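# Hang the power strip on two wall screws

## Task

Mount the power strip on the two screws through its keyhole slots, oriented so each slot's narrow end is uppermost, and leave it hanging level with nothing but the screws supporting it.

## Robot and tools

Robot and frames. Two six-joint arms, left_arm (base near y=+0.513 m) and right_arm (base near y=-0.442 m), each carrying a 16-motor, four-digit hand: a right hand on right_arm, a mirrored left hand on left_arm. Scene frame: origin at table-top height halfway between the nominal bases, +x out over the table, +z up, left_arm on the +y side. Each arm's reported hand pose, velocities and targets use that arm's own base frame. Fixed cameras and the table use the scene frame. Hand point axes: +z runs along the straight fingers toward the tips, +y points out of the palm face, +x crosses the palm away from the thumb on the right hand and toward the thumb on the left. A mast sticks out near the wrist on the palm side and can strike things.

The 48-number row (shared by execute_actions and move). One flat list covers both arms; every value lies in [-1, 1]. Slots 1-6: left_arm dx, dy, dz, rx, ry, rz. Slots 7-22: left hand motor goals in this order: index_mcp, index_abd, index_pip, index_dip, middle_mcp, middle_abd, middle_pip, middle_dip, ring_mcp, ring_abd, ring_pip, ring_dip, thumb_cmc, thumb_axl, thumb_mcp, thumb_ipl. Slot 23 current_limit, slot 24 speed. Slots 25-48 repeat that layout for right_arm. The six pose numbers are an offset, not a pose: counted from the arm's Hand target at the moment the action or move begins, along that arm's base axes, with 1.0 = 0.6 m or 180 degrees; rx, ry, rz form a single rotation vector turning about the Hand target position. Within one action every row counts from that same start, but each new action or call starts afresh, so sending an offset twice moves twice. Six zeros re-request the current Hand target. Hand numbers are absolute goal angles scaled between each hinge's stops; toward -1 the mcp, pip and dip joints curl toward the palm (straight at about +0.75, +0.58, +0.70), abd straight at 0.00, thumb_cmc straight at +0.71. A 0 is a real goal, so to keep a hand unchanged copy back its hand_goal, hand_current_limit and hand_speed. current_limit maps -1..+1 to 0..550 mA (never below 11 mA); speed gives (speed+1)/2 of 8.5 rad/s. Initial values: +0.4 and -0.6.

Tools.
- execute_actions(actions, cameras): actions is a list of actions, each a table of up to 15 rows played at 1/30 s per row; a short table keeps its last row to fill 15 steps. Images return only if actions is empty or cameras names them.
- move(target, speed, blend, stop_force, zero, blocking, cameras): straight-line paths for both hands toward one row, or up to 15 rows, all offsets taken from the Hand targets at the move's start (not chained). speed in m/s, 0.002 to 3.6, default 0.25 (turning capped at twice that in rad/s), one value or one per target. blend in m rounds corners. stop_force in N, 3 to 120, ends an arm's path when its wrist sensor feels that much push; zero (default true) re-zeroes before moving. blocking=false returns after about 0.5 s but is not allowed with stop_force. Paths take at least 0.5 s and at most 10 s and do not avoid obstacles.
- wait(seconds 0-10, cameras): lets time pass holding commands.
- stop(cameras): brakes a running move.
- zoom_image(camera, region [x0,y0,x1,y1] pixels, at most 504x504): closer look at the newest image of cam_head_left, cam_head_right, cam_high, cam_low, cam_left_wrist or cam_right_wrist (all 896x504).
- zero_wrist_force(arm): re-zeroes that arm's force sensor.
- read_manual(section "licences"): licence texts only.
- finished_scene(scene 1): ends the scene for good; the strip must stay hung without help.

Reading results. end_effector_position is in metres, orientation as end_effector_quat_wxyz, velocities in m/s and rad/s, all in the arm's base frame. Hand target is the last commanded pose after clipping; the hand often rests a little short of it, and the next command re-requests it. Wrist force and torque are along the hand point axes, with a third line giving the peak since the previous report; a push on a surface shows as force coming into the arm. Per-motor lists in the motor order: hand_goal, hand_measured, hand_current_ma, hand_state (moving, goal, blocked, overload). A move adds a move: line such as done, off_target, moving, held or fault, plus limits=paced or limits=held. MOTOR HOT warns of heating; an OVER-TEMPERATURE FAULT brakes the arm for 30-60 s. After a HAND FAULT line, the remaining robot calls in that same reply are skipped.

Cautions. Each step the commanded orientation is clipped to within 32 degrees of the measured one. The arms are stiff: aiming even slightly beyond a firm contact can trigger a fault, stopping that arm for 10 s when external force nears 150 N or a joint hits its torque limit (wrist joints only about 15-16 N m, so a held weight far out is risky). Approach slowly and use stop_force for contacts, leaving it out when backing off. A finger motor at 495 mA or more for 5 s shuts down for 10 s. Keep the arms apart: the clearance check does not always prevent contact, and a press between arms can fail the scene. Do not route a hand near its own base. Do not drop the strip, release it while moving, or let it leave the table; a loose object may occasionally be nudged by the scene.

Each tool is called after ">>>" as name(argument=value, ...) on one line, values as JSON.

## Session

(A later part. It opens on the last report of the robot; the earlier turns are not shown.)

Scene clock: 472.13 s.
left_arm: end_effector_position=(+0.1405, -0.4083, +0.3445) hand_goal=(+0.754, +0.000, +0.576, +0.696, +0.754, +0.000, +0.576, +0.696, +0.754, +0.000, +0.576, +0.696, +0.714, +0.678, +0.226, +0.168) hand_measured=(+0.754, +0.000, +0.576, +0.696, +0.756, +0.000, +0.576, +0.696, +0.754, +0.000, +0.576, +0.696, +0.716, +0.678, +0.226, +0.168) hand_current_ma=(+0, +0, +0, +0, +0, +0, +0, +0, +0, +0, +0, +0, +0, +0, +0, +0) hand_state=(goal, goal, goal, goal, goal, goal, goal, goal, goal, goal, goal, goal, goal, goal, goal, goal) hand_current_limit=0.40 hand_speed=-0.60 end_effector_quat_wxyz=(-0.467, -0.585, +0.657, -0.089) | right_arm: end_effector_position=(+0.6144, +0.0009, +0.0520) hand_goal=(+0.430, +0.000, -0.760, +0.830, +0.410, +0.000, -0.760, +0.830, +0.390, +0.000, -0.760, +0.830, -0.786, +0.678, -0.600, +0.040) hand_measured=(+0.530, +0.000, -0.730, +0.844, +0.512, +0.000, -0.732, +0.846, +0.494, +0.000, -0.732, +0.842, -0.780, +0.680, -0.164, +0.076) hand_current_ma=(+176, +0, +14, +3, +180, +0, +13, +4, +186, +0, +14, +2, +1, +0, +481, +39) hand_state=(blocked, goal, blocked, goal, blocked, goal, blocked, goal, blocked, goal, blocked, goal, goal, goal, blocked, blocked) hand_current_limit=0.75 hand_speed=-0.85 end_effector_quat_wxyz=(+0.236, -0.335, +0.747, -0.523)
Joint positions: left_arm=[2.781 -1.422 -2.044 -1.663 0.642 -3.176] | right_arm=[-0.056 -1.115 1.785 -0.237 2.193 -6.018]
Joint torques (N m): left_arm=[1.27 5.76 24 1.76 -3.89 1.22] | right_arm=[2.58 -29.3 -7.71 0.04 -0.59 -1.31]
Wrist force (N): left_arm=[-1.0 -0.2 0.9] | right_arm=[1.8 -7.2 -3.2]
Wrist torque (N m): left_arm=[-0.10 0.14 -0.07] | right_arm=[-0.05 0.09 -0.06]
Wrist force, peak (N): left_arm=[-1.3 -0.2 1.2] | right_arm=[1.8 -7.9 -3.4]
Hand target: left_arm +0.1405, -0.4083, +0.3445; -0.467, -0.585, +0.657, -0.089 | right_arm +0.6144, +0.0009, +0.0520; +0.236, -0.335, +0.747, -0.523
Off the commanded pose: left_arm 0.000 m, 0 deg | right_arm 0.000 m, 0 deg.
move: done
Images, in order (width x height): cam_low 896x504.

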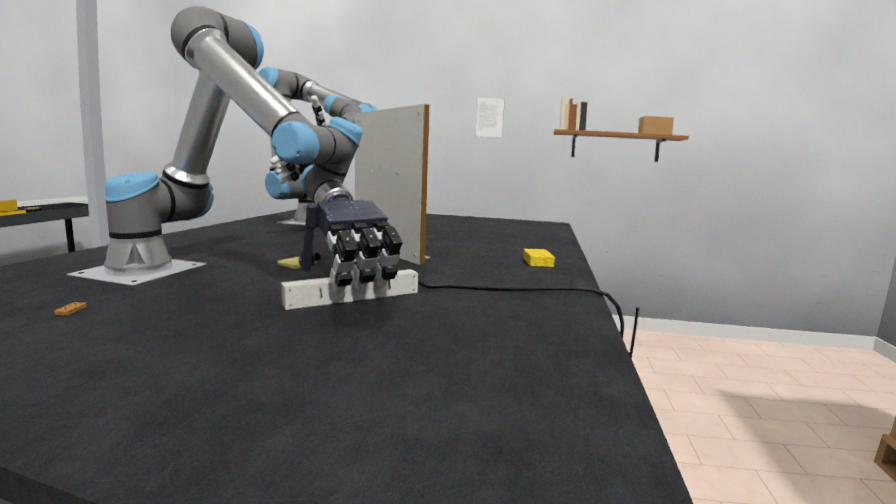

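>>> move(target=[[0,0,0,0,0,0,0.754,0,0.576,0.696,0.754,0,0.576,0.696,0.754,0,0.576,0.696,0.714,0.678,0.226,0.168,0.4,-0.6, 0,0,0.035,0,0,0,0.43,0,-0.76,0.83,0.41,0,-0.76,0.83,0.39,0,-0.76,0.83,-0.786,0.678,-0.6,0.04,0.75,-0.85],[0,0,0,0,0,0,0.754,0,0.576,0.696,0.754,0,0.576,0.696,0.754,0,0.576,0.696,0.714,0.678,0.226,0.168,0.4,-0.6, 0,0,0.035,0.1656,0.1873,0,0.43,0,-0.76,0.83,0.41,0,-0.76,0.83,0.39,0,-0.76,0.83,-0.786,0.678,-0.6,0.04,0.75,-0.85]], speed=[0.06,0.2], cameras=["cam_low"])

>>> zoom_image(camera="cam_low", region=[270, 200, 450, 325])

>>> move(target=[0,0,0,0,0,0,0.754,0,0.576,0.696,0.754,0,0.576,0.696,0.754,0,0.576,0.696,0.714,0.678,0.226,0.168,0.4,-0.6, 0,0,-0.0433,0,0,0,0.43,0,-0.76,0.83,0.41,0,-0.76,0.83,0.39,0,-0.76,0.83,-0.786,0.678,-0.6,0.04,0.75,-0.85], speed=0.05)

>>> move(target=[0,0,0,0,0,0,0.754,0,0.576,0.696,0.754,0,0.576,0.696,0.754,0,0.576,0.696,0.714,0.678,0.226,0.168,0.4,-0.6, 0.00375,-0.00331,-0.0128,0,0,0,0.43,0,-0.76,0.83,0.41,0,-0.76,0.83,0.39,0,-0.76,0.83,-0.786,0.678,-0.6,0.04,0.75,-0.85], speed=0.015, stop_force=7, cameras=["cam_low"])

>>> zoom_image(camera="cam_low", region=[270, 200, 450, 325])

Scene clock: 476.13 s.
left_arm: end_effector_position=(+0.1405, -0.4083, +0.3445) hand_goal=(+0.754, +0.000, +0.576, +0.696, +0.754, +0.000, +0.576, +0.696, +0.754, +0.000, +0.576, +0.696, +0.714, +0.678, +0.226, +0.168) hand_measured=(+0.754, +0.000, +0.576, +0.696, +0.756, +0.000, +0.576, +0.696, +0.754, +0.000, +0.576, +0.696, +0.716, +0.678, +0.226, +0.168) hand_current_ma=(+0, +0, +0, +0, +0, +0, +0, +0, +0, +0, +0, +0, +0, +0, +0, +0) hand_state=(goal, goal, goal, goal, goal, goal, goal, goal, goal, goal, goal, goal, goal, goal, goal, goal) hand_current_limit=0.40 hand_speed=-0.60 end_effector_quat_wxyz=(-0.467, -0.585, +0.657, -0.089) | right_arm: end_effector_position=(+0.6144, +0.0009, +0.0730) hand_goal=(+0.430, +0.000, -0.760, +0.830, +0.410, +0.000, -0.760, +0.830, +0.390, +0.000, -0.760, +0.830, -0.786, +0.678, -0.600, +0.040) hand_measured=(+0.526, +0.000, -0.716, +0.852, +0.484, +0.000, -0.726, +0.850, +0.434, +0.000, -0.726, +0.844, -0.756, +0.692, -0.164, +0.096) hand_current_ma=(+162, +0, +32, +8, +100, +0, +20, +7, +36, +0, +19, +4, +16, +5, +481, +90) hand_state=(blocked, goal, blocked, blocked, blocked, goal, blocked, goal, blocked, goal, blocked, goal, blocked, goal, blocked, blocked) hand_current_limit=0.75 hand_speed=-0.85 end_effector_quat_wxyz=(+0.089, -0.400, +0.890, -0.198)
Joint positions: left_arm=[2.781 -1.422 -2.044 -1.663 0.642 -3.176] | right_arm=[-0.235 -0.827 1.14 0.868 1.772 -5.831]
Joint torques (N m): left_arm=[1.58 5.53 24.47 1.79 -3.94 1.14] | right_arm=[-9.48 -41.52 -21.79 5.06 -1.12 -2.23]
Wrist force (N): left_arm=[-1.0 0.0 0.9] | right_arm=[-1.3 -0.7 1.9]
Wrist torque (N m): left_arm=[-0.08 0.15 -0.09] | right_arm=[0.32 -0.11 0.20]
Wrist force, peak (N): left_arm=[-1.3 -0.1 1.1] | right_arm=[1.8 -7.9 -3.4]
Hand target: left_arm +0.1405, -0.4083, +0.3445; -0.467, -0.585, +0.657, -0.089 | right_arm +0.6144, +0.0009, +0.0730; +0.089, -0.400, +0.891, -0.198
Off the commanded pose: left_arm 0.000 m, 0 deg | right_arm 0.000 m, 0 deg.
move: done
Images, in order (width x height): cam_low 896x504.

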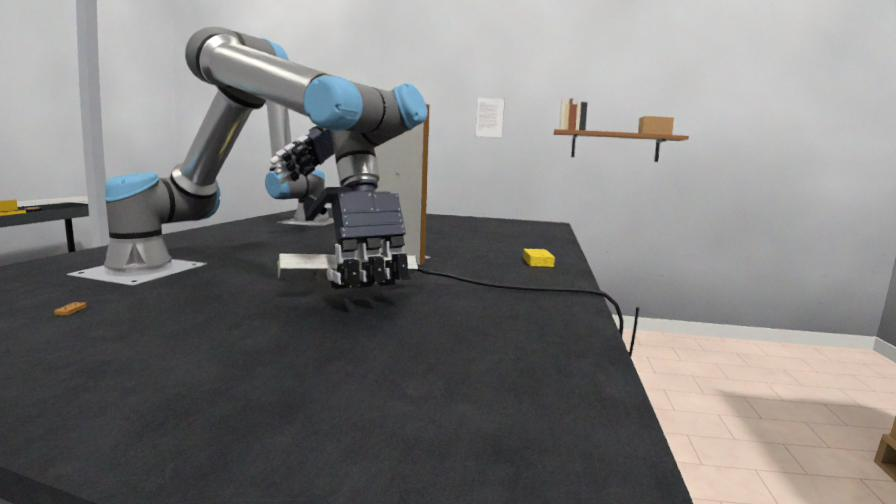

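Scaled by 2.800 from the camera's 896x504 image, which has a finer 1280x720 frame.

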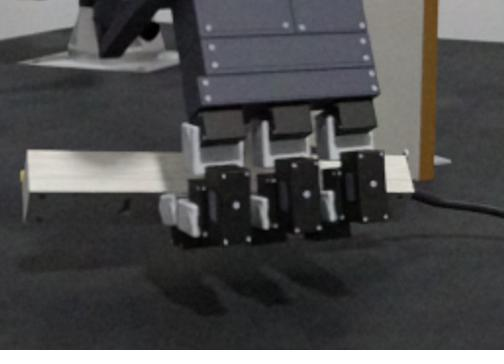

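Scene clock: 477.10 s.
left_arm: end_effector_position=(+0.1405, -0.4083, +0.3445) hand_goal=(+0.754, +0.000, +0.576, +0.696, +0.754, +0.000, +0.576, +0.696, +0.754, +0.000, +0.576, +0.696, +0.714, +0.678, +0.226, +0.168) hand_measured=(+0.754, +0.000, +0.576, +0.696, +0.756, +0.000, +0.576, +0.696, +0.754, +0.000, +0.576, +0.696, +0.716, +0.678, +0.226, +0.168) hand_current_ma=(+0, +0, +0, +0, +0, +0, +0, +0, +0, +0, +0, +0, +0, +0, +0, +0) hand_state=(goal, goal, goal, goal, goal, goal, goal, goal, goal, goal, goal, goal, goal, goal, goal, goal) hand_current_limit=0.40 hand_speed=-0.60 end_effector_quat_wxyz=(-0.467, -0.585, +0.657, -0.089) | right_arm: end_effector_position=(+0.6144, +0.0009, +0.0471) hand_goal=(+0.430, +0.000, -0.760, +0.830, +0.410, +0.000, -0.760, +0.830, +0.390, +0.000, -0.760, +0.830, -0.786, +0.678, -0.600, +0.040) hand_measured=(+0.526, +0.000, -0.716, +0.852, +0.484, +0.000, -0.726, +0.850, +0.434, +0.000, -0.724, +0.846, -0.756, +0.692, -0.164, +0.096) hand_current_ma=(+162, +0, +31, +8, +100, +0, +20, +7, +37, +0, +23, +4, +16, +5, +481, +90) hand_state=(blocked, goal, blocked, blocked, blocked, goal, blocked, goal, blocked, goal, blocked, goal, blocked, goal, blocked, blocked) hand_current_limit=0.75 hand_speed=-0.85 end_effector_quat_wxyz=(+0.089, -0.400, +0.891, -0.198)
Joint positions: left_arm=[2.781 -1.422 -2.044 -1.663 0.642 -3.176] | right_arm=[-0.235 -0.805 1.17 0.815 1.772 -5.831]
Joint torques (N m): left_arm=[1.83 5.72 23.31 1.78 -3.83 1.1] | right_arm=[-9.37 -43.18 -9.71 -0.02 -1.02 -1.68]
Wrist force (N): left_arm=[-1.2 0.1 1.1] | right_arm=[0.1 0.0 1.4]
Wrist torque (N m): left_arm=[-0.07 0.17 -0.10] | right_arm=[0.27 -0.24 0.07]
Wrist force, peak (N): left_arm=[-1.2 0.1 1.1] | right_arm=[-1.3 -0.4 2.7]
Hand target: left_arm +0.1405, -0.4083, +0.3445; -0.467, -0.585, +0.657, -0.089 | right_arm +0.6144, +0.0009, +0.0470; +0.089, -0.400, +0.891, -0.198
Off the commanded pose: left_arm 0.000 m, 0 deg | right_arm 0.000 m, 0 deg.
move: done

Scene clock: 478.73 s.
left_arm: end_effector_position=(+0.1405, -0.4083, +0.3445) hand_goal=(+0.754, +0.000, +0.576, +0.696, +0.754, +0.000, +0.576, +0.696, +0.754, +0.000, +0.576, +0.696, +0.714, +0.678, +0.226, +0.168) hand_measured=(+0.754, +0.000, +0.576, +0.696, +0.756, +0.000, +0.576, +0.696, +0.754, +0.000, +0.576, +0.696, +0.716, +0.678, +0.226, +0.168) hand_current_ma=(+0, +0, +0, +0, +0, +0, +0, +0, +0, +0, +0, +0, +0, +0, +0, +0) hand_state=(goal, goal, goal, goal, goal, goal, goal, goal, goal, goal, goal, goal, goal, goal, goal, goal) hand_current_limit=0.40 hand_speed=-0.60 end_effector_quat_wxyz=(-0.467, -0.585, +0.657, -0.089) | right_arm: end_effector_position=(+0.6165, -0.0010, +0.0399) hand_goal=(+0.430, +0.000, -0.760, +0.830, +0.410, +0.000, -0.760, +0.830, +0.390, +0.000, -0.760, +0.830, -0.786, +0.678, -0.600, +0.040) hand_measured=(+0.516, +0.000, -0.726, +0.848, +0.484, +0.000, -0.726, +0.850, +0.444, -0.002, -0.712, +0.850, -0.762, +0.688, -0.164, +0.098) hand_current_ma=(+129, +0, +20, +5, +98, +0, +20, +7, +52, +0, +38, +7, +10, +2, +481, +97) hand_state=(blocked, goal, blocked, goal, blocked, goal, blocked, goal, blocked, goal, blocked, blocked, blocked, goal, blocked, blocked) hand_current_limit=0.75 hand_speed=-0.85 end_effector_quat_wxyz=(+0.089, -0.400, +0.891, -0.198)
Joint positions: left_arm=[2.781 -1.422 -2.044 -1.663 0.642 -3.176] | right_arm=[-0.237 -0.794 1.168 0.805 1.771 -5.834]
Joint torques (N m): left_arm=[1.23 6.4 23.86 1.63 -3.85 1.04] | right_arm=[5.56 -53.41 -6.65 3.31 0.57 1.32]
Wrist force (N): left_arm=[-0.8 -0.1 0.8] | right_arm=[-0.1 -3.5 -5.6]
Wrist torque (N m): left_arm=[-0.08 0.12 -0.07] | right_arm=[-0.04 -0.13 0.06]
Wrist force, peak (N): left_arm=[-1.2 0.2 1.2] | right_arm=[-0.2 -5.5 -7.4]
Hand target: left_arm +0.1405, -0.4083, +0.3445; -0.467, -0.585, +0.657, -0.089 | right_arm +0.6165, -0.0010, +0.0399; +0.089, -0.400, +0.891, -0.198 (not the last commanded pose)
Off the commanded pose: left_arm 0.000 m, 0 deg | right_arm 0.001 m, 0 deg.
move: contact (right_arm)
Images, in order (width x height): cam_low 896x504.

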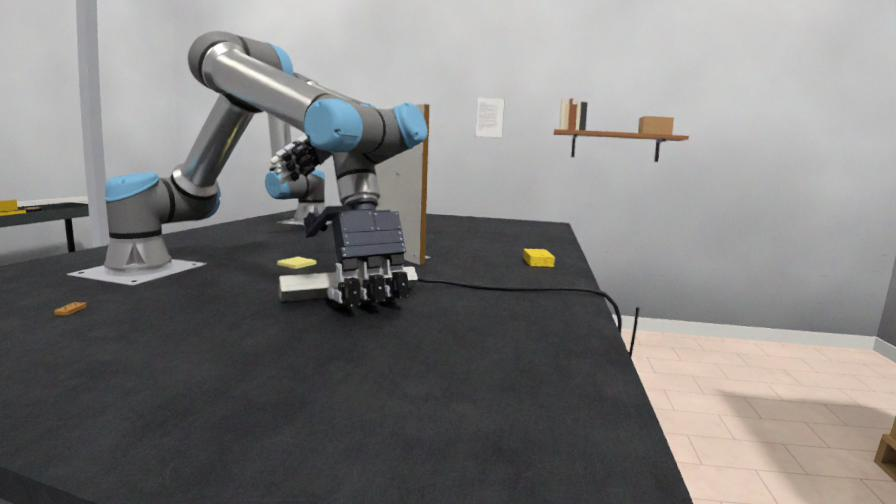

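Scaled by 2.800 from the camera's 896x504 image, which has a finer 1280x720 frame.

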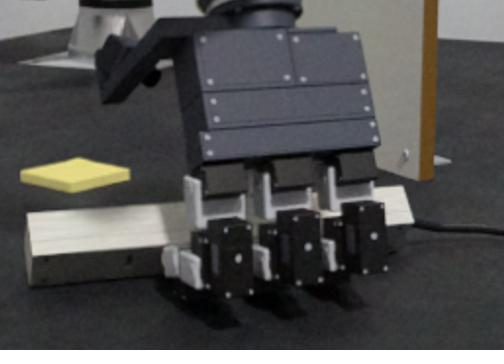

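>>> move(target=[0,0,0,0,0,0,0.754,0,0.576,0.696,0.754,0,0.576,0.696,0.754,0,0.576,0.696,0.714,0.678,0.226,0.168,0.4,-0.6, 0,0,0,0,0,0,0.526,0,-0.73,0.85,0.494,0,-0.73,0.85,0.454,0,-0.715,0.852,-0.77,0.688,-0.22,0.1,-0.2,-0.85], speed=0.1)

>>> move(target=[0,0,0,0,0,0,0.754,0,0.576,0.696,0.754,0,0.576,0.696,0.754,0,0.576,0.696,0.714,0.678,0.226,0.168,0.4,-0.6, 0,0,0,0,0,0,0.526,0,-0.73,0.85,0.494,0,-0.73,0.85,0.454,0,-0.715,0.852,-0.77,0.688,-0.15,0.1,-0.1,-0.95], speed=0.1, cameras=["cam_low"])

>>> zoom_image(camera="cam_low", region=[270, 250, 360, 310])

Scene clock: 479.87 s.
left_arm: end_effector_position=(+0.1405, -0.4083, +0.3445) hand_goal=(+0.754, +0.000, +0.576, +0.696, +0.754, +0.000, +0.576, +0.696, +0.754, +0.000, +0.576, +0.696, +0.714, +0.678, +0.226, +0.168) hand_measured=(+0.754, +0.000, +0.576, +0.696, +0.756, +0.000, +0.576, +0.696, +0.754, +0.000, +0.576, +0.696, +0.716, +0.678, +0.226, +0.168) hand_current_ma=(+0, +0, +0, +0, +0, +0, +0, +0, +0, +0, +0, +0, +0, +0, +0, +0) hand_state=(goal, goal, goal, goal, goal, goal, goal, goal, goal, goal, goal, goal, goal, goal, goal, goal) hand_current_limit=0.40 hand_speed=-0.60 end_effector_quat_wxyz=(-0.467, -0.585, +0.657, -0.089) | right_arm: end_effector_position=(+0.6165, -0.0010, +0.0399) hand_goal=(+0.526, +0.000, -0.730, +0.850, +0.494, +0.000, -0.730, +0.850, +0.454, +0.000, -0.714, +0.852, -0.770, +0.688, -0.220, +0.100) hand_measured=(+0.528, +0.000, -0.722, +0.852, +0.496, +0.000, -0.722, +0.854, +0.456, -0.002, -0.710, +0.854, -0.766, +0.690, -0.164, +0.112) hand_current_ma=(+0, +0, +1, +0, +0, +0, +1, +0, +0, +0, +0, +0, +0, +0, +82, +4) hand_state=(goal, goal, goal, goal, goal, goal, goal, goal, goal, goal, goal, goal, goal, goal, blocked, goal) hand_current_limit=-0.20 hand_speed=-0.85 end_effector_quat_wxyz=(+0.089, -0.400, +0.891, -0.198)
Joint positions: left_arm=[2.781 -1.422 -2.044 -1.663 0.642 -3.176] | right_arm=[-0.237 -0.794 1.168 0.805 1.771 -5.834]
Joint torques (N m): left_arm=[0.61 6.38 24.12 1.64 -3.84 1.21] | right_arm=[9.11 -53.31 -9.93 3.37 0.83 1.27]
Wrist force (N): left_arm=[-0.9 0.0 1.0] | right_arm=[0.4 -2.1 -2.6]
Wrist torque (N m): left_arm=[-0.07 0.13 -0.07] | right_arm=[0.03 -0.09 -0.02]
Wrist force, peak (N): left_arm=[-1.2 0.2 1.1] | right_arm=[-0.1 -3.9 -5.7]
Hand target: left_arm +0.1405, -0.4083, +0.3445; -0.467, -0.585, +0.657, -0.089 | right_arm +0.6165, -0.0010, +0.0399; +0.089, -0.400, +0.891, -0.198
Off the commanded pose: left_arm 0.000 m, 0 deg | right_arm 0.000 m, 0 deg.
move: done

Scene clock: 480.57 s.
left_arm: end_effector_position=(+0.1405, -0.4083, +0.3445) hand_goal=(+0.754, +0.000, +0.576, +0.696, +0.754, +0.000, +0.576, +0.696, +0.754, +0.000, +0.576, +0.696, +0.714, +0.678, +0.226, +0.168) hand_measured=(+0.754, +0.000, +0.576, +0.696, +0.756, +0.000, +0.576, +0.696, +0.754, +0.000, +0.576, +0.696, +0.716, +0.678, +0.226, +0.168) hand_current_ma=(+0, +0, +0, +0, +0, +0, +0, +0, +0, +0, +0, +0, +0, +0, +0, +0) hand_state=(goal, goal, goal, goal, goal, goal, goal, goal, goal, goal, goal, goal, goal, goal, goal, goal) hand_current_limit=0.40 hand_speed=-0.60 end_effector_quat_wxyz=(-0.467, -0.585, +0.657, -0.089) | right_arm: end_effector_position=(+0.6165, -0.0010, +0.0399) hand_goal=(+0.526, +0.000, -0.730, +0.850, +0.494, +0.000, -0.730, +0.850, +0.454, +0.000, -0.714, +0.852, -0.770, +0.688, -0.150, +0.100) hand_measured=(+0.528, +0.000, -0.724, +0.852, +0.496, +0.000, -0.722, +0.854, +0.456, -0.002, -0.710, +0.854, -0.766, +0.690, -0.150, +0.106) hand_current_ma=(+0, +0, +1, +0, +0, +0, +1, +0, +0, +0, +0, +0, +0, +0, +0, +1) hand_state=(goal, goal, goal, goal, goal, goal, goal, goal, goal, goal, goal, goal, goal, goal, goal, goal) hand_current_limit=-0.10 hand_speed=-0.95 end_effector_quat_wxyz=(+0.089, -0.400, +0.891, -0.198)
Joint positions: left_arm=[2.781 -1.422 -2.044 -1.663 0.642 -3.176] | right_arm=[-0.237 -0.794 1.168 0.805 1.771 -5.834]
Joint torques (N m): left_arm=[1.63 5.32 23.73 1.73 -3.91 1.03] | right_arm=[8.99 -52.9 -11.5 3.6 0.79 1.34]
Wrist force (N): left_arm=[-1.0 0.0 0.9] | right_arm=[0.3 -0.4 -0.6]
Wrist torque (N m): left_arm=[-0.07 0.14 -0.09] | right_arm=[0.16 -0.14 0.04]
Wrist force, peak (N): left_arm=[-1.2 -0.1 1.1] | right_arm=[0.2 -2.4 -3.8]
Hand target: left_arm +0.1405, -0.4083, +0.3445; -0.467, -0.585, +0.657, -0.089 | right_arm +0.6165, -0.0010, +0.0399; +0.089, -0.400, +0.891, -0.198
Off the commanded pose: left_arm 0.000 m, 0 deg | right_arm 0.000 m, 0 deg.
move: done
Images, in order (width x height): cam_low 896x504.

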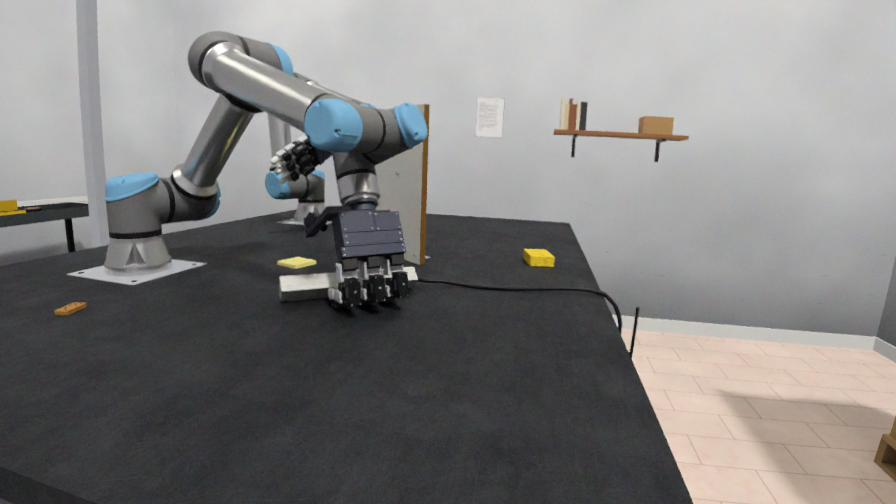

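Scaled by 5.600 from the camera's 896x504 image, which has a finer 1280x720 frame.

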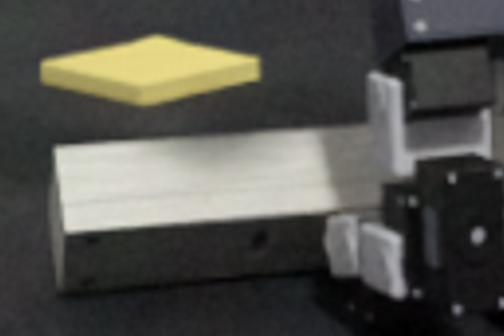

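>>> move(target=[0,0,0,0,0,0,0.754,0,0.576,0.696,0.754,0,0.576,0.696,0.754,0,0.576,0.696,0.714,0.678,0.226,0.168,0.4,-0.6, 0.01248,-0.01104,0,0,0,0,0.526,0,-0.73,0.85,0.494,0,-0.73,0.85,0.454,0,-0.715,0.852,-0.77,0.688,-0.14,0.11,0,-0.97], speed=0.03, cameras=["cam_low"])

>>> zoom_image(camera="cam_low", region=[270, 250, 360, 310])

>>> move(target=[0,0,0,0,0,0,0.754,0,0.576,0.696,0.754,0,0.576,0.696,0.754,0,0.576,0.696,0.714,0.678,0.226,0.168,0.4,-0.6, 0.01248,-0.01104,0,0,0,0,0.526,0,-0.73,0.85,0.494,0,-0.73,0.85,0.454,0,-0.715,0.852,-0.77,0.688,-0.14,0.11,0,-0.97], speed=0.03, cameras=["cam_low"])

>>> zoom_image(camera="cam_low", region=[270, 250, 360, 310])

Scene clock: 481.87 s.
left_arm: end_effector_position=(+0.1405, -0.4083, +0.3445) hand_goal=(+0.754, +0.000, +0.576, +0.696, +0.754, +0.000, +0.576, +0.696, +0.754, +0.000, +0.576, +0.696, +0.714, +0.678, +0.226, +0.168) hand_measured=(+0.754, +0.000, +0.576, +0.696, +0.756, +0.000, +0.576, +0.696, +0.754, +0.000, +0.576, +0.696, +0.716, +0.678, +0.226, +0.168) hand_current_ma=(+0, +0, +0, +0, +0, +0, +0, +0, +0, +0, +0, +0, +0, +0, +0, +0) hand_state=(goal, goal, goal, goal, goal, goal, goal, goal, goal, goal, goal, goal, goal, goal, goal, goal) hand_current_limit=0.40 hand_speed=-0.60 end_effector_quat_wxyz=(-0.467, -0.585, +0.657, -0.089) | right_arm: end_effector_position=(+0.6239, -0.0076, +0.0399) hand_goal=(+0.526, +0.000, -0.730, +0.850, +0.494, +0.000, -0.730, +0.850, +0.454, +0.000, -0.714, +0.852, -0.770, +0.688, -0.140, +0.110) hand_measured=(+0.528, +0.000, -0.724, +0.852, +0.496, +0.000, -0.722, +0.854, +0.456, -0.002, -0.710, +0.854, -0.766, +0.690, -0.140, +0.110) hand_current_ma=(+0, +0, +1, +0, +0, +0, +1, +0, +0, +0, +0, +0, +0, +0, +0, +0) hand_state=(goal, goal, goal, goal, goal, goal, goal, goal, goal, goal, goal, goal, goal, goal, goal, goal) hand_current_limit=0.00 hand_speed=-0.97 end_effector_quat_wxyz=(+0.089, -0.400, +0.891, -0.198)
Joint positions: left_arm=[2.781 -1.422 -2.044 -1.663 0.642 -3.176] | right_arm=[-0.245 -0.775 1.134 0.819 1.768 -5.841]
Joint torques (N m): left_arm=[0.17 6.12 24 1.75 -3.7 1.05] | right_arm=[-9.9 -41.85 -22.5 3.74 -1.25 -1.8]
Wrist force (N): left_arm=[-1.1 -0.1 0.8] | right_arm=[0.4 -0.6 -0.8]
Wrist torque (N m): left_arm=[-0.08 0.15 -0.08] | right_arm=[0.16 -0.14 0.02]
Wrist force, peak (N): left_arm=[-1.2 0.1 1.2] | right_arm=[0.3 -0.8 -0.9]
Hand target: left_arm +0.1405, -0.4083, +0.3445; -0.467, -0.585, +0.657, -0.089 | right_arm +0.6240, -0.0076, +0.0399; +0.089, -0.400, +0.891, -0.198
Off the commanded pose: left_arm 0.000 m, 0 deg | right_arm 0.000 m, 0 deg.
move: done
Images, in order (width x height): cam_low 896x504.

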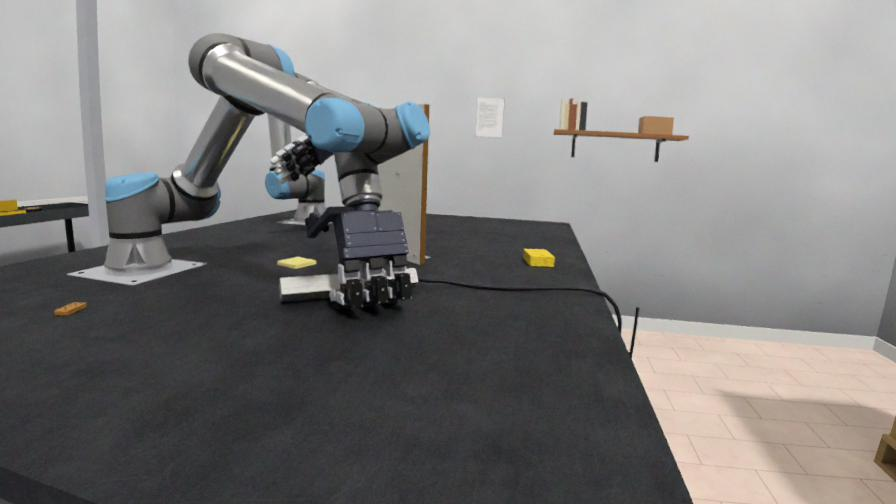

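Scaled by 5.600 from the camera's 896x504 image, which has a finer 1280x720 frame.

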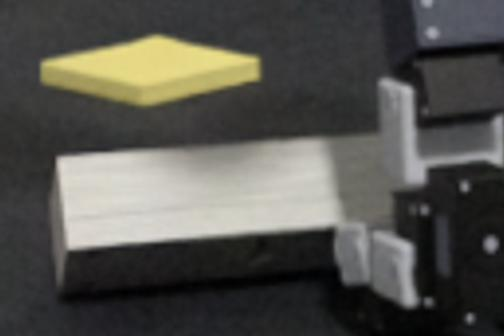

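Scene clock: 482.77 s.
left_arm: end_effector_position=(+0.1405, -0.4083, +0.3445) hand_goal=(+0.754, +0.000, +0.576, +0.696, +0.754, +0.000, +0.576, +0.696, +0.754, +0.000, +0.576, +0.696, +0.714, +0.678, +0.226, +0.168) hand_measured=(+0.754, +0.000, +0.576, +0.696, +0.756, +0.000, +0.576, +0.696, +0.754, +0.000, +0.576, +0.696, +0.716, +0.678, +0.226, +0.168) hand_current_ma=(+0, +0, +0, +0, +0, +0, +0, +0, +0, +0, +0, +0, +0, +0, +0, +0) hand_state=(goal, goal, goal, goal, goal, goal, goal, goal, goal, goal, goal, goal, goal, goal, goal, goal) hand_current_limit=0.40 hand_speed=-0.60 end_effector_quat_wxyz=(-0.467, -0.585, +0.657, -0.089) | right_arm: end_effector_position=(+0.6314, -0.0142, +0.0399) hand_goal=(+0.526, +0.000, -0.730, +0.850, +0.494, +0.000, -0.730, +0.850, +0.454, +0.000, -0.714, +0.852, -0.770, +0.688, -0.140, +0.110) hand_measured=(+0.528, +0.000, -0.724, +0.852, +0.496, +0.000, -0.722, +0.854, +0.456, -0.002, -0.710, +0.854, -0.766, +0.690, -0.140, +0.110) hand_current_ma=(+0, +0, +1, +0, +0, +0, +1, +0, +0, +0, +0, +0, +0, +0, +0, +0) hand_state=(goal, goal, goal, goal, goal, goal, goal, goal, goal, goal, goal, goal, goal, goal, goal, goal) hand_current_limit=0.00 hand_speed=-0.97 end_effector_quat_wxyz=(+0.089, -0.400, +0.891, -0.198)
Joint positions: left_arm=[2.781 -1.422 -2.044 -1.663 0.642 -3.176] | right_arm=[-0.253 -0.756 1.099 0.833 1.765 -5.849]
Joint torques (N m): left_arm=[1.65 6.22 23.36 1.61 -3.87 1.02] | right_arm=[-9.59 -42.13 -23.37 3.96 -1.08 -1.69]
Wrist force (N): left_arm=[-1.3 -0.1 0.9] | right_arm=[0.5 -0.9 -0.6]
Wrist torque (N m): left_arm=[-0.09 0.18 -0.11] | right_arm=[0.11 -0.15 0.03]
Wrist force, peak (N): left_arm=[-1.2 -0.1 1.2] | right_arm=[0.3 -0.9 -0.8]
Hand target: left_arm +0.1405, -0.4083, +0.3445; -0.467, -0.585, +0.657, -0.089 | right_arm +0.6314, -0.0142, +0.0399; +0.089, -0.400, +0.891, -0.198
Off the commanded pose: left_arm 0.000 m, 0 deg | right_arm 0.000 m, 0 deg.
move: done
Images, in order (width x height): cam_low 896x504.

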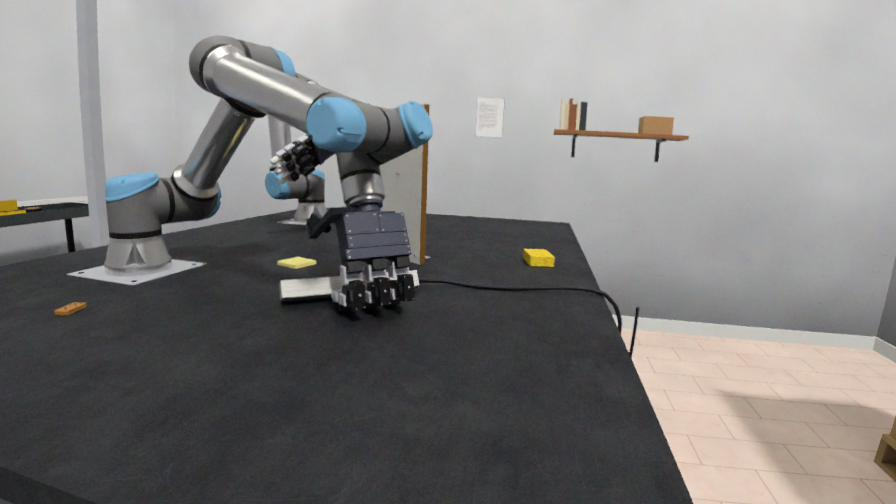

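Scaled by 5.600 from the camera's 896x504 image, which has a finer 1280x720 frame.

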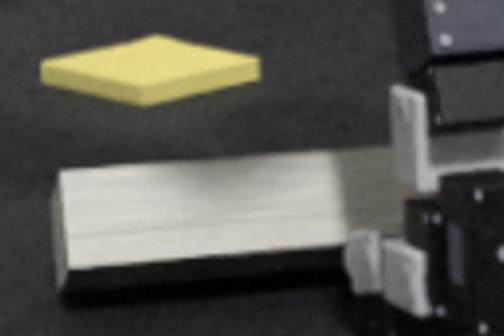

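>>> move(target=[0,0,0,0,0,0,0.754,0,0.576,0.696,0.754,0,0.576,0.696,0.754,0,0.576,0.696,0.714,0.678,0.226,0.168,0.4,-0.6, 0.01248,-0.01104,0,0,0,0,0.526,0,-0.73,0.85,0.494,0,-0.73,0.85,0.454,0,-0.715,0.852,-0.77,0.688,-0.14,0.11,0,-0.97], speed=0.03, cameras=["cam_low"])

>>> zoom_image(camera="cam_low", region=[270, 250, 360, 310])

>>> move(target=[0,0,0,0,0,0,0.754,0,0.576,0.696,0.754,0,0.576,0.696,0.754,0,0.576,0.696,0.714,0.678,0.226,0.168,0.4,-0.6, 0.01248,-0.01104,0,0,0,0,0.526,0,-0.73,0.85,0.494,0,-0.73,0.85,0.454,0,-0.715,0.852,-0.77,0.688,-0.14,0.11,0,-0.97], speed=0.03, cameras=["cam_low"])

>>> zoom_image(camera="cam_low", region=[270, 250, 360, 310])

Scene clock: 484.03 s.
left_arm: end_effector_position=(+0.1405, -0.4083, +0.3445) hand_goal=(+0.754, +0.000, +0.576, +0.696, +0.754, +0.000, +0.576, +0.696, +0.754, +0.000, +0.576, +0.696, +0.714, +0.678, +0.226, +0.168) hand_measured=(+0.754, +0.000, +0.576, +0.696, +0.756, +0.000, +0.576, +0.696, +0.754, +0.000, +0.576, +0.696, +0.716, +0.678, +0.226, +0.168) hand_current_ma=(+0, +0, +0, +0, +0, +0, +0, +0, +0, +0, +0, +0, +0, +0, +0, +0) hand_state=(goal, goal, goal, goal, goal, goal, goal, goal, goal, goal, goal, goal, goal, goal, goal, goal) hand_current_limit=0.40 hand_speed=-0.60 end_effector_quat_wxyz=(-0.467, -0.585, +0.657, -0.089) | right_arm: end_effector_position=(+0.6389, -0.0208, +0.0399) hand_goal=(+0.526, +0.000, -0.730, +0.850, +0.494, +0.000, -0.730, +0.850, +0.454, +0.000, -0.714, +0.852, -0.770, +0.688, -0.140, +0.110) hand_measured=(+0.528, +0.000, -0.724, +0.852, +0.496, +0.000, -0.722, +0.854, +0.456, -0.002, -0.710, +0.854, -0.766, +0.690, -0.140, +0.110) hand_current_ma=(+0, +0, +1, +0, +0, +0, +1, +0, +0, +0, +0, +0, +0, +0, +0, +0) hand_state=(goal, goal, goal, goal, goal, goal, goal, goal, goal, goal, goal, goal, goal, goal, goal, goal) hand_current_limit=0.00 hand_speed=-0.97 end_effector_quat_wxyz=(+0.089, -0.400, +0.891, -0.198)
Joint positions: left_arm=[2.781 -1.422 -2.044 -1.663 0.642 -3.176] | right_arm=[-0.261 -0.736 1.063 0.849 1.762 -5.856]
Joint torques (N m): left_arm=[0.94 6.57 24.26 1.79 -3.88 1.02] | right_arm=[-9.37 -44.88 -22.82 3.93 -1.08 -1.78]
Wrist force (N): left_arm=[-0.9 0.1 1.1] | right_arm=[0.4 -0.7 -0.6]
Wrist torque (N m): left_arm=[-0.06 0.13 -0.07] | right_arm=[0.15 -0.14 0.02]
Wrist force, peak (N): left_arm=[-1.3 -0.1 1.2] | right_arm=[0.3 -1.0 -0.6]
Hand target: left_arm +0.1405, -0.4083, +0.3445; -0.467, -0.585, +0.657, -0.089 | right_arm +0.6389, -0.0209, +0.0399; +0.089, -0.400, +0.891, -0.198
Off the commanded pose: left_arm 0.000 m, 0 deg | right_arm 0.000 m, 0 deg.
move: done
Images, in order (width x height): cam_low 896x504.

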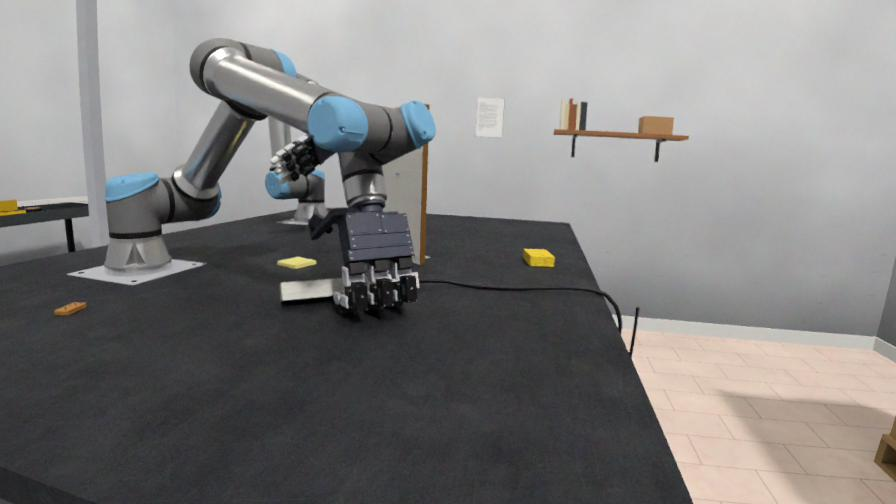

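Scaled by 5.600 from the camera's 896x504 image, which has a finer 1280x720 frame.

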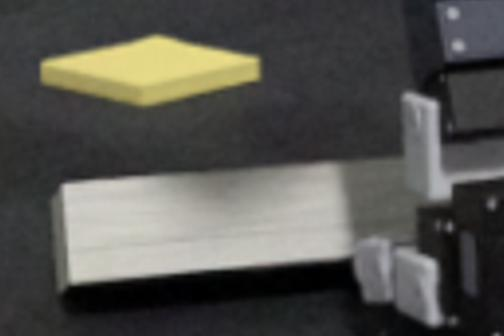

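Scene clock: 484.93 s.
left_arm: end_effector_position=(+0.1405, -0.4083, +0.3445) hand_goal=(+0.754, +0.000, +0.576, +0.696, +0.754, +0.000, +0.576, +0.696, +0.754, +0.000, +0.576, +0.696, +0.714, +0.678, +0.226, +0.168) hand_measured=(+0.754, +0.000, +0.576, +0.696, +0.756, +0.000, +0.576, +0.696, +0.754, +0.000, +0.576, +0.696, +0.716, +0.678, +0.226, +0.168) hand_current_ma=(+0, +0, +0, +0, +0, +0, +0, +0, +0, +0, +0, +0, +0, +0, +0, +0) hand_state=(goal, goal, goal, goal, goal, goal, goal, goal, goal, goal, goal, goal, goal, goal, goal, goal) hand_current_limit=0.40 hand_speed=-0.60 end_effector_quat_wxyz=(-0.467, -0.585, +0.657, -0.089) | right_arm: end_effector_position=(+0.6464, -0.0274, +0.0399) hand_goal=(+0.526, +0.000, -0.730, +0.850, +0.494, +0.000, -0.730, +0.850, +0.454, +0.000, -0.714, +0.852, -0.770, +0.688, -0.140, +0.110) hand_measured=(+0.528, +0.000, -0.724, +0.852, +0.496, +0.000, -0.722, +0.854, +0.456, -0.002, -0.710, +0.854, -0.766, +0.690, -0.140, +0.110) hand_current_ma=(+0, +0, +1, +0, +0, +0, +1, +0, +0, +0, +0, +0, +0, +0, +0, +0) hand_state=(goal, goal, goal, goal, goal, goal, goal, goal, goal, goal, goal, goal, goal, goal, goal, goal) hand_current_limit=0.00 hand_speed=-0.97 end_effector_quat_wxyz=(+0.089, -0.400, +0.891, -0.198)
Joint positions: left_arm=[2.781 -1.422 -2.044 -1.663 0.642 -3.176] | right_arm=[-0.268 -0.716 1.025 0.865 1.759 -5.863]
Joint torques (N m): left_arm=[1.76 6.17 23.36 1.79 -3.82 0.98] | right_arm=[-9.61 -43.67 -21.45 3.83 -1.11 -1.8]
Wrist force (N): left_arm=[-1.1 0.1 1.1] | right_arm=[0.3 -0.8 -0.5]
Wrist torque (N m): left_arm=[-0.08 0.17 -0.09] | right_arm=[0.14 -0.12 0.01]
Wrist force, peak (N): left_arm=[-1.2 -0.1 1.2] | right_arm=[0.5 -0.9 -0.6]
Hand target: left_arm +0.1405, -0.4083, +0.3445; -0.467, -0.585, +0.657, -0.089 | right_arm +0.6464, -0.0275, +0.0399; +0.089, -0.400, +0.891, -0.198
Off the commanded pose: left_arm 0.000 m, 0 deg | right_arm 0.000 m, 0 deg.
move: done
Images, in order (width x height): cam_low 896x504.

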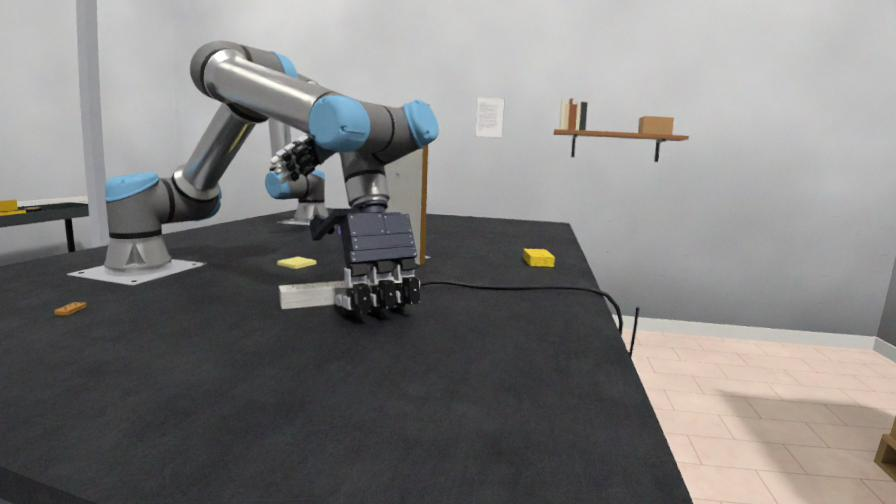

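Scaled by 5.600 from the camera's 896x504 image, which has a finer 1280x720 frame.

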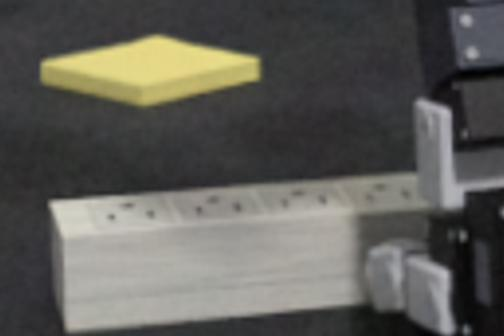

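>>> move(target=[[0,0,0,0,0,0,0.754,0,0.576,0.696,0.754,0,0.576,0.696,0.754,0,0.576,0.696,0.714,0.678,0.226,0.168,0.4,-0.6, 0,0,0,0,0,0,0.526,0,-0.73,0.85,0.494,0,-0.73,0.85,0.454,0,-0.715,0.852,-0.77,0.688,0.15,0.11,0.3,-0.6],[0,0,0,0,0,0,0.754,0,0.576,0.696,0.754,0,0.576,0.696,0.754,0,0.576,0.696,0.714,0.678,0.226,0.168,0.4,-0.6, 0.0375,-0.0331,0.0333,0,0,0,0.526,0,-0.73,0.85,0.494,0,-0.73,0.85,0.454,0,-0.715,0.852,-0.77,0.688,0.15,0.11,0.3,-0.6],[0,0,0,0,0,0,0.754,0,0.576,0.696,0.754,0,0.576,0.696,0.754,0,0.576,0.696,0.714,0.678,0.226,0.168,0.4,-0.6, -0.0604,-0.0376,0.34,0,0,0,0.526,0,-0.73,0.85,0.494,0,-0.73,0.85,0.454,0,-0.715,0.852,-0.77,0.688,0.15,0.11,0.3,-0.6]], speed=[0.1,0.12,0.3], blend=[0,0.01,0], cameras=["cam_low"])

>>> zoom_image(camera="cam_low", region=[270, 260, 350, 320])

>>> zoom_image(camera="cam_low", region=[360, 255, 440, 315])

Scene clock: 487.70 s.
left_arm: end_effector_position=(+0.1405, -0.4083, +0.3445) hand_goal=(+0.754, +0.000, +0.576, +0.696, +0.754, +0.000, +0.576, +0.696, +0.754, +0.000, +0.576, +0.696, +0.714, +0.678, +0.226, +0.168) hand_measured=(+0.754, +0.000, +0.576, +0.696, +0.756, +0.000, +0.576, +0.696, +0.754, +0.000, +0.576, +0.696, +0.716, +0.678, +0.226, +0.168) hand_current_ma=(+0, +0, +0, +0, +0, +0, +0, +0, +0, +0, +0, +0, +0, +0, +0, +0) hand_state=(goal, goal, goal, goal, goal, goal, goal, goal, goal, goal, goal, goal, goal, goal, goal, goal) hand_current_limit=0.40 hand_speed=-0.60 end_effector_quat_wxyz=(-0.467, -0.585, +0.657, -0.089) | right_arm: end_effector_position=(+0.6102, -0.0500, +0.2438) hand_goal=(+0.526, +0.000, -0.730, +0.850, +0.494, +0.000, -0.730, +0.850, +0.454, +0.000, -0.714, +0.852, -0.770, +0.688, +0.150, +0.110) hand_measured=(+0.528, +0.000, -0.724, +0.852, +0.496, +0.000, -0.724, +0.854, +0.456, -0.002, -0.710, +0.854, -0.766, +0.690, +0.142, +0.110) hand_current_ma=(+0, +0, +1, +0, +0, +0, +1, +0, +0, +0, +0, +0, +0, +0, -2, +0) hand_state=(goal, goal, goal, goal, goal, goal, goal, goal, goal, goal, goal, goal, goal, goal, goal, goal) hand_current_limit=0.30 hand_speed=-0.60 end_effector_quat_wxyz=(+0.089, -0.400, +0.891, -0.198)
Joint positions: left_arm=[2.781 -1.422 -2.044 -1.663 0.642 -3.176] | right_arm=[-0.323 -0.889 0.8 1.253 1.737 -5.914]
Joint torques (N m): left_arm=[1.01 5.87 23.49 1.8 -3.9 0.89] | right_arm=[-9.08 -54.89 -21.97 3.81 -1.16 -1.65]
Wrist force (N): left_arm=[-0.7 0.3 1.0] | right_arm=[0.1 -0.7 -0.6]
Wrist torque (N m): left_arm=[-0.06 0.10 -0.07] | right_arm=[0.17 -0.11 0.01]
Wrist force, peak (N): left_arm=[-1.3 0.1 1.1] | right_arm=[0.4 -1.1 -2.0]
Hand target: left_arm +0.1405, -0.4083, +0.3445; -0.467, -0.585, +0.657, -0.089 | right_arm +0.6102, -0.0500, +0.2439; +0.089, -0.400, +0.891, -0.198
Off the commanded pose: left_arm 0.000 m, 0 deg | right_arm 0.000 m, 0 deg.
move: done
Images, in order (width x height): cam_low 896x504.

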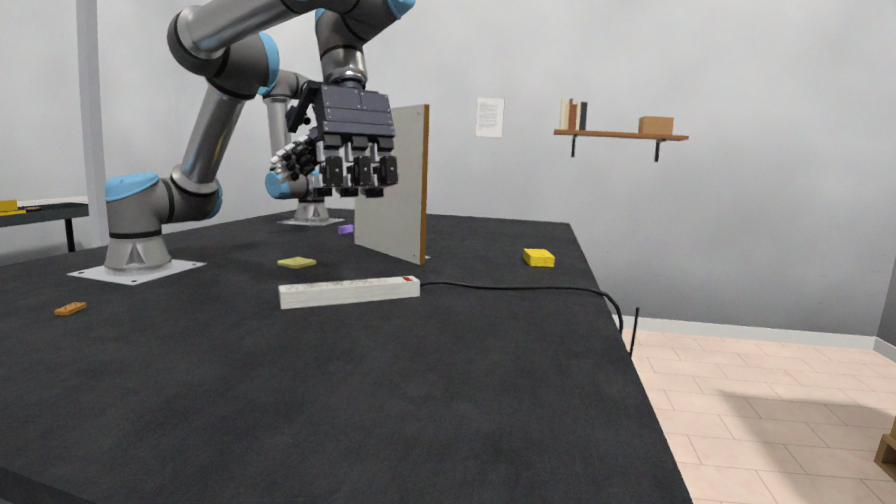

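Scaled by 6.300 from the camera's 896x504 image, which has a finer 1280x720 frame.

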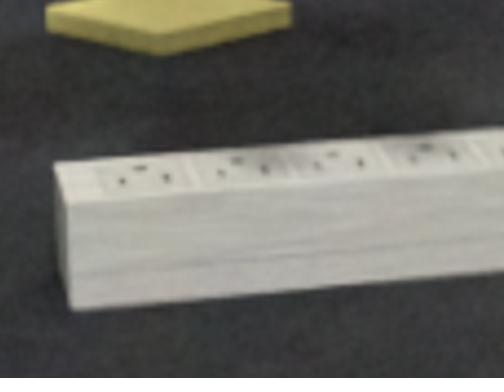

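Scaled by 6.300 from the camera's 896x504 image, which has a finer 1280x720 frame.

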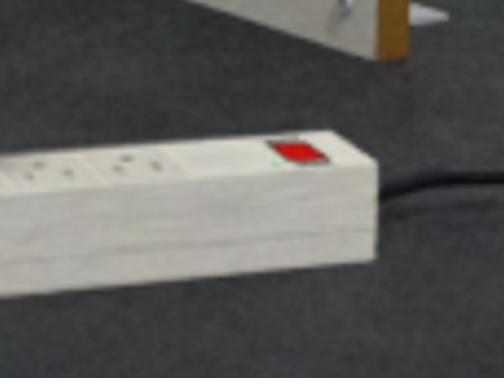

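>>> move(target=[0,0,0,0,0,0,0.754,0,0.576,0.696,0.754,0,0.576,0.696,0.754,0,0.576,0.696,0.714,0.678,0.226,0.168,0.4,-0.6, -0.1003,-0.05,0.0602,0.0920,0.1040,0,0.8,0,-0.736,0.84,0.8,0,-0.736,0.84,0.8,0,-0.736,0.84,-0.82,0.677,0.2,0.0,0.5,-0.6], speed=0.4)

>>> move(target=[[0,0,0,0,0,0,0.754,0,0.576,0.696,0.754,0,0.576,0.696,0.754,0,0.576,0.696,0.714,0.678,0.226,0.168,0.4,-0.6, 0,0,0,0,0,-0.5247,0.8,0,-0.736,0.84,0.8,0,-0.736,0.84,0.8,0,-0.736,0.84,-0.82,0.677,0.2,0.0,0.5,-0.6],[0,0,0,0,0,0,0.754,0,0.576,0.696,0.754,0,0.576,0.696,0.754,0,0.576,0.696,0.714,0.678,0.226,0.168,0.4,-0.6, 0,0.05,0,0,0,0.9506,0.8,0,-0.736,0.84,0.8,0,-0.736,0.84,0.8,0,-0.736,0.84,-0.82,0.677,0.2,0.0,0.5,-0.6]], speed=0.6, blend=[0.02,0])

Scene clock: 490.17 s.
left_arm: end_effector_position=(+0.1405, -0.4083, +0.3445) hand_goal=(+0.754, +0.000, +0.576, +0.696, +0.754, +0.000, +0.576, +0.696, +0.754, +0.000, +0.576, +0.696, +0.714, +0.678, +0.226, +0.168) hand_measured=(+0.754, +0.000, +0.576, +0.696, +0.756, +0.000, +0.576, +0.696, +0.754, +0.000, +0.576, +0.696, +0.716, +0.678, +0.226, +0.168) hand_current_ma=(+0, +0, +0, +0, +0, +0, +0, +0, +0, +0, +0, +0, +0, +0, +0, +0) hand_state=(goal, goal, goal, goal, goal, goal, goal, goal, goal, goal, goal, goal, goal, goal, goal, goal) hand_current_limit=0.40 hand_speed=-0.60 end_effector_quat_wxyz=(-0.467, -0.585, +0.657, -0.089) | right_arm: end_effector_position=(+0.5500, -0.0800, +0.2800) hand_goal=(+0.800, +0.000, -0.736, +0.840, +0.800, +0.000, -0.736, +0.840, +0.800, +0.000, -0.736, +0.840, -0.820, +0.678, +0.200, +0.000) hand_measured=(+0.798, +0.000, -0.730, +0.844, +0.798, +0.000, -0.728, +0.844, +0.798, -0.002, -0.728, +0.844, -0.818, +0.680, +0.190, +0.002) hand_current_ma=(+0, +0, +1, +0, +0, +0, +1, +0, +0, +0, +1, +0, +0, +0, -3, +0) hand_state=(goal, goal, goal, goal, goal, goal, goal, goal, goal, goal, goal, goal, goal, goal, goal, goal) hand_current_limit=0.50 hand_speed=-0.60 end_effector_quat_wxyz=(+0.000, -0.410, +0.912, -0.001)
Joint positions: left_arm=[2.781 -1.422 -2.044 -1.663 0.642 -3.176] | right_arm=[-0.468 -0.734 0.573 1.731 1.572 -6.025]
Joint torques (N m): left_arm=[0.95 6.44 24.2 1.99 -3.74 1.08] | right_arm=[-9.16 -44.49 -22.34 5.16 -1.49 -1.85]
Wrist force (N): left_arm=[-1.0 -0.1 0.9] | right_arm=[0.5 -1.2 -0.2]
Wrist torque (N m): left_arm=[-0.09 0.14 -0.08] | right_arm=[0.12 -0.22 -0.08]
Wrist force, peak (N): left_arm=[-1.1 -0.1 1.3] | right_arm=[1.2 -1.1 -0.1]
Hand target: left_arm +0.1405, -0.4083, +0.3445; -0.467, -0.585, +0.657, -0.089 | right_arm +0.5500, -0.0800, +0.2800; +0.000, -0.410, +0.912, -0.001
Off the commanded pose: left_arm 0.000 m, 0 deg | right_arm 0.000 m, 0 deg.
move: done

Scene clock: 493.83 s.
left_arm: end_effector_position=(+0.1405, -0.4083, +0.3445) hand_goal=(+0.754, +0.000, +0.576, +0.696, +0.754, +0.000, +0.576, +0.696, +0.754, +0.000, +0.576, +0.696, +0.714, +0.678, +0.226, +0.168) hand_measured=(+0.754, +0.000, +0.576, +0.696, +0.756, +0.000, +0.576, +0.696, +0.754, +0.000, +0.576, +0.696, +0.716, +0.678, +0.226, +0.168) hand_current_ma=(+0, +0, +0, +0, +0, +0, +0, +0, +0, +0, +0, +0, +0, +0, +0, +0) hand_state=(goal, goal, goal, goal, goal, goal, goal, goal, goal, goal, goal, goal, goal, goal, goal, goal) hand_current_limit=0.40 hand_speed=-0.60 end_effector_quat_wxyz=(-0.467, -0.585, +0.657, -0.089) | right_arm: end_effector_position=(+0.5500, -0.0500, +0.2800) hand_goal=(+0.800, +0.000, -0.736, +0.840, +0.800, +0.000, -0.736, +0.840, +0.800, +0.000, -0.736, +0.840, -0.820, +0.678, +0.200, +0.000) hand_measured=(+0.798, +0.000, -0.730, +0.844, +0.798, +0.000, -0.728, +0.844, +0.798, -0.002, -0.728, +0.844, -0.818, +0.680, +0.190, +0.002) hand_current_ma=(+0, +0, +1, +0, +0, +0, +1, +0, +0, +0, +1, +0, +0, +0, -3, +0) hand_state=(goal, goal, goal, goal, goal, goal, goal, goal, goal, goal, goal, goal, goal, goal, goal, goal) hand_current_limit=0.50 hand_speed=-0.60 end_effector_quat_wxyz=(-0.001, +0.941, +0.338, +0.000)
Joint positions: left_arm=[2.781 -1.422 -2.044 -1.663 0.642 -3.176] | right_arm=[-0.204 -1.067 1.131 1.507 1.57 -2.465]
Joint torques (N m): left_arm=[0.66 4.84 24.31 1.68 -3.97 1.19] | right_arm=[10.24 -33.09 -22.3 4.78 0.78 1.81]
Wrist force (N): left_arm=[-1.2 0.0 1.0] | right_arm=[0.3 -1.0 -0.3]
Wrist torque (N m): left_arm=[-0.08 0.17 -0.10] | right_arm=[0.15 -0.18 -0.20]
Wrist force, peak (N): left_arm=[-1.1 0.0 1.4] | right_arm=[0.4 -1.5 -0.2]
Hand target: left_arm +0.1405, -0.4083, +0.3445; -0.467, -0.585, +0.657, -0.089 | right_arm +0.5500, -0.0500, +0.2800; -0.001, +0.941, +0.338, +0.000
Off the commanded pose: left_arm 0.000 m, 0 deg | right_arm 0.000 m, 0 deg.
move: done


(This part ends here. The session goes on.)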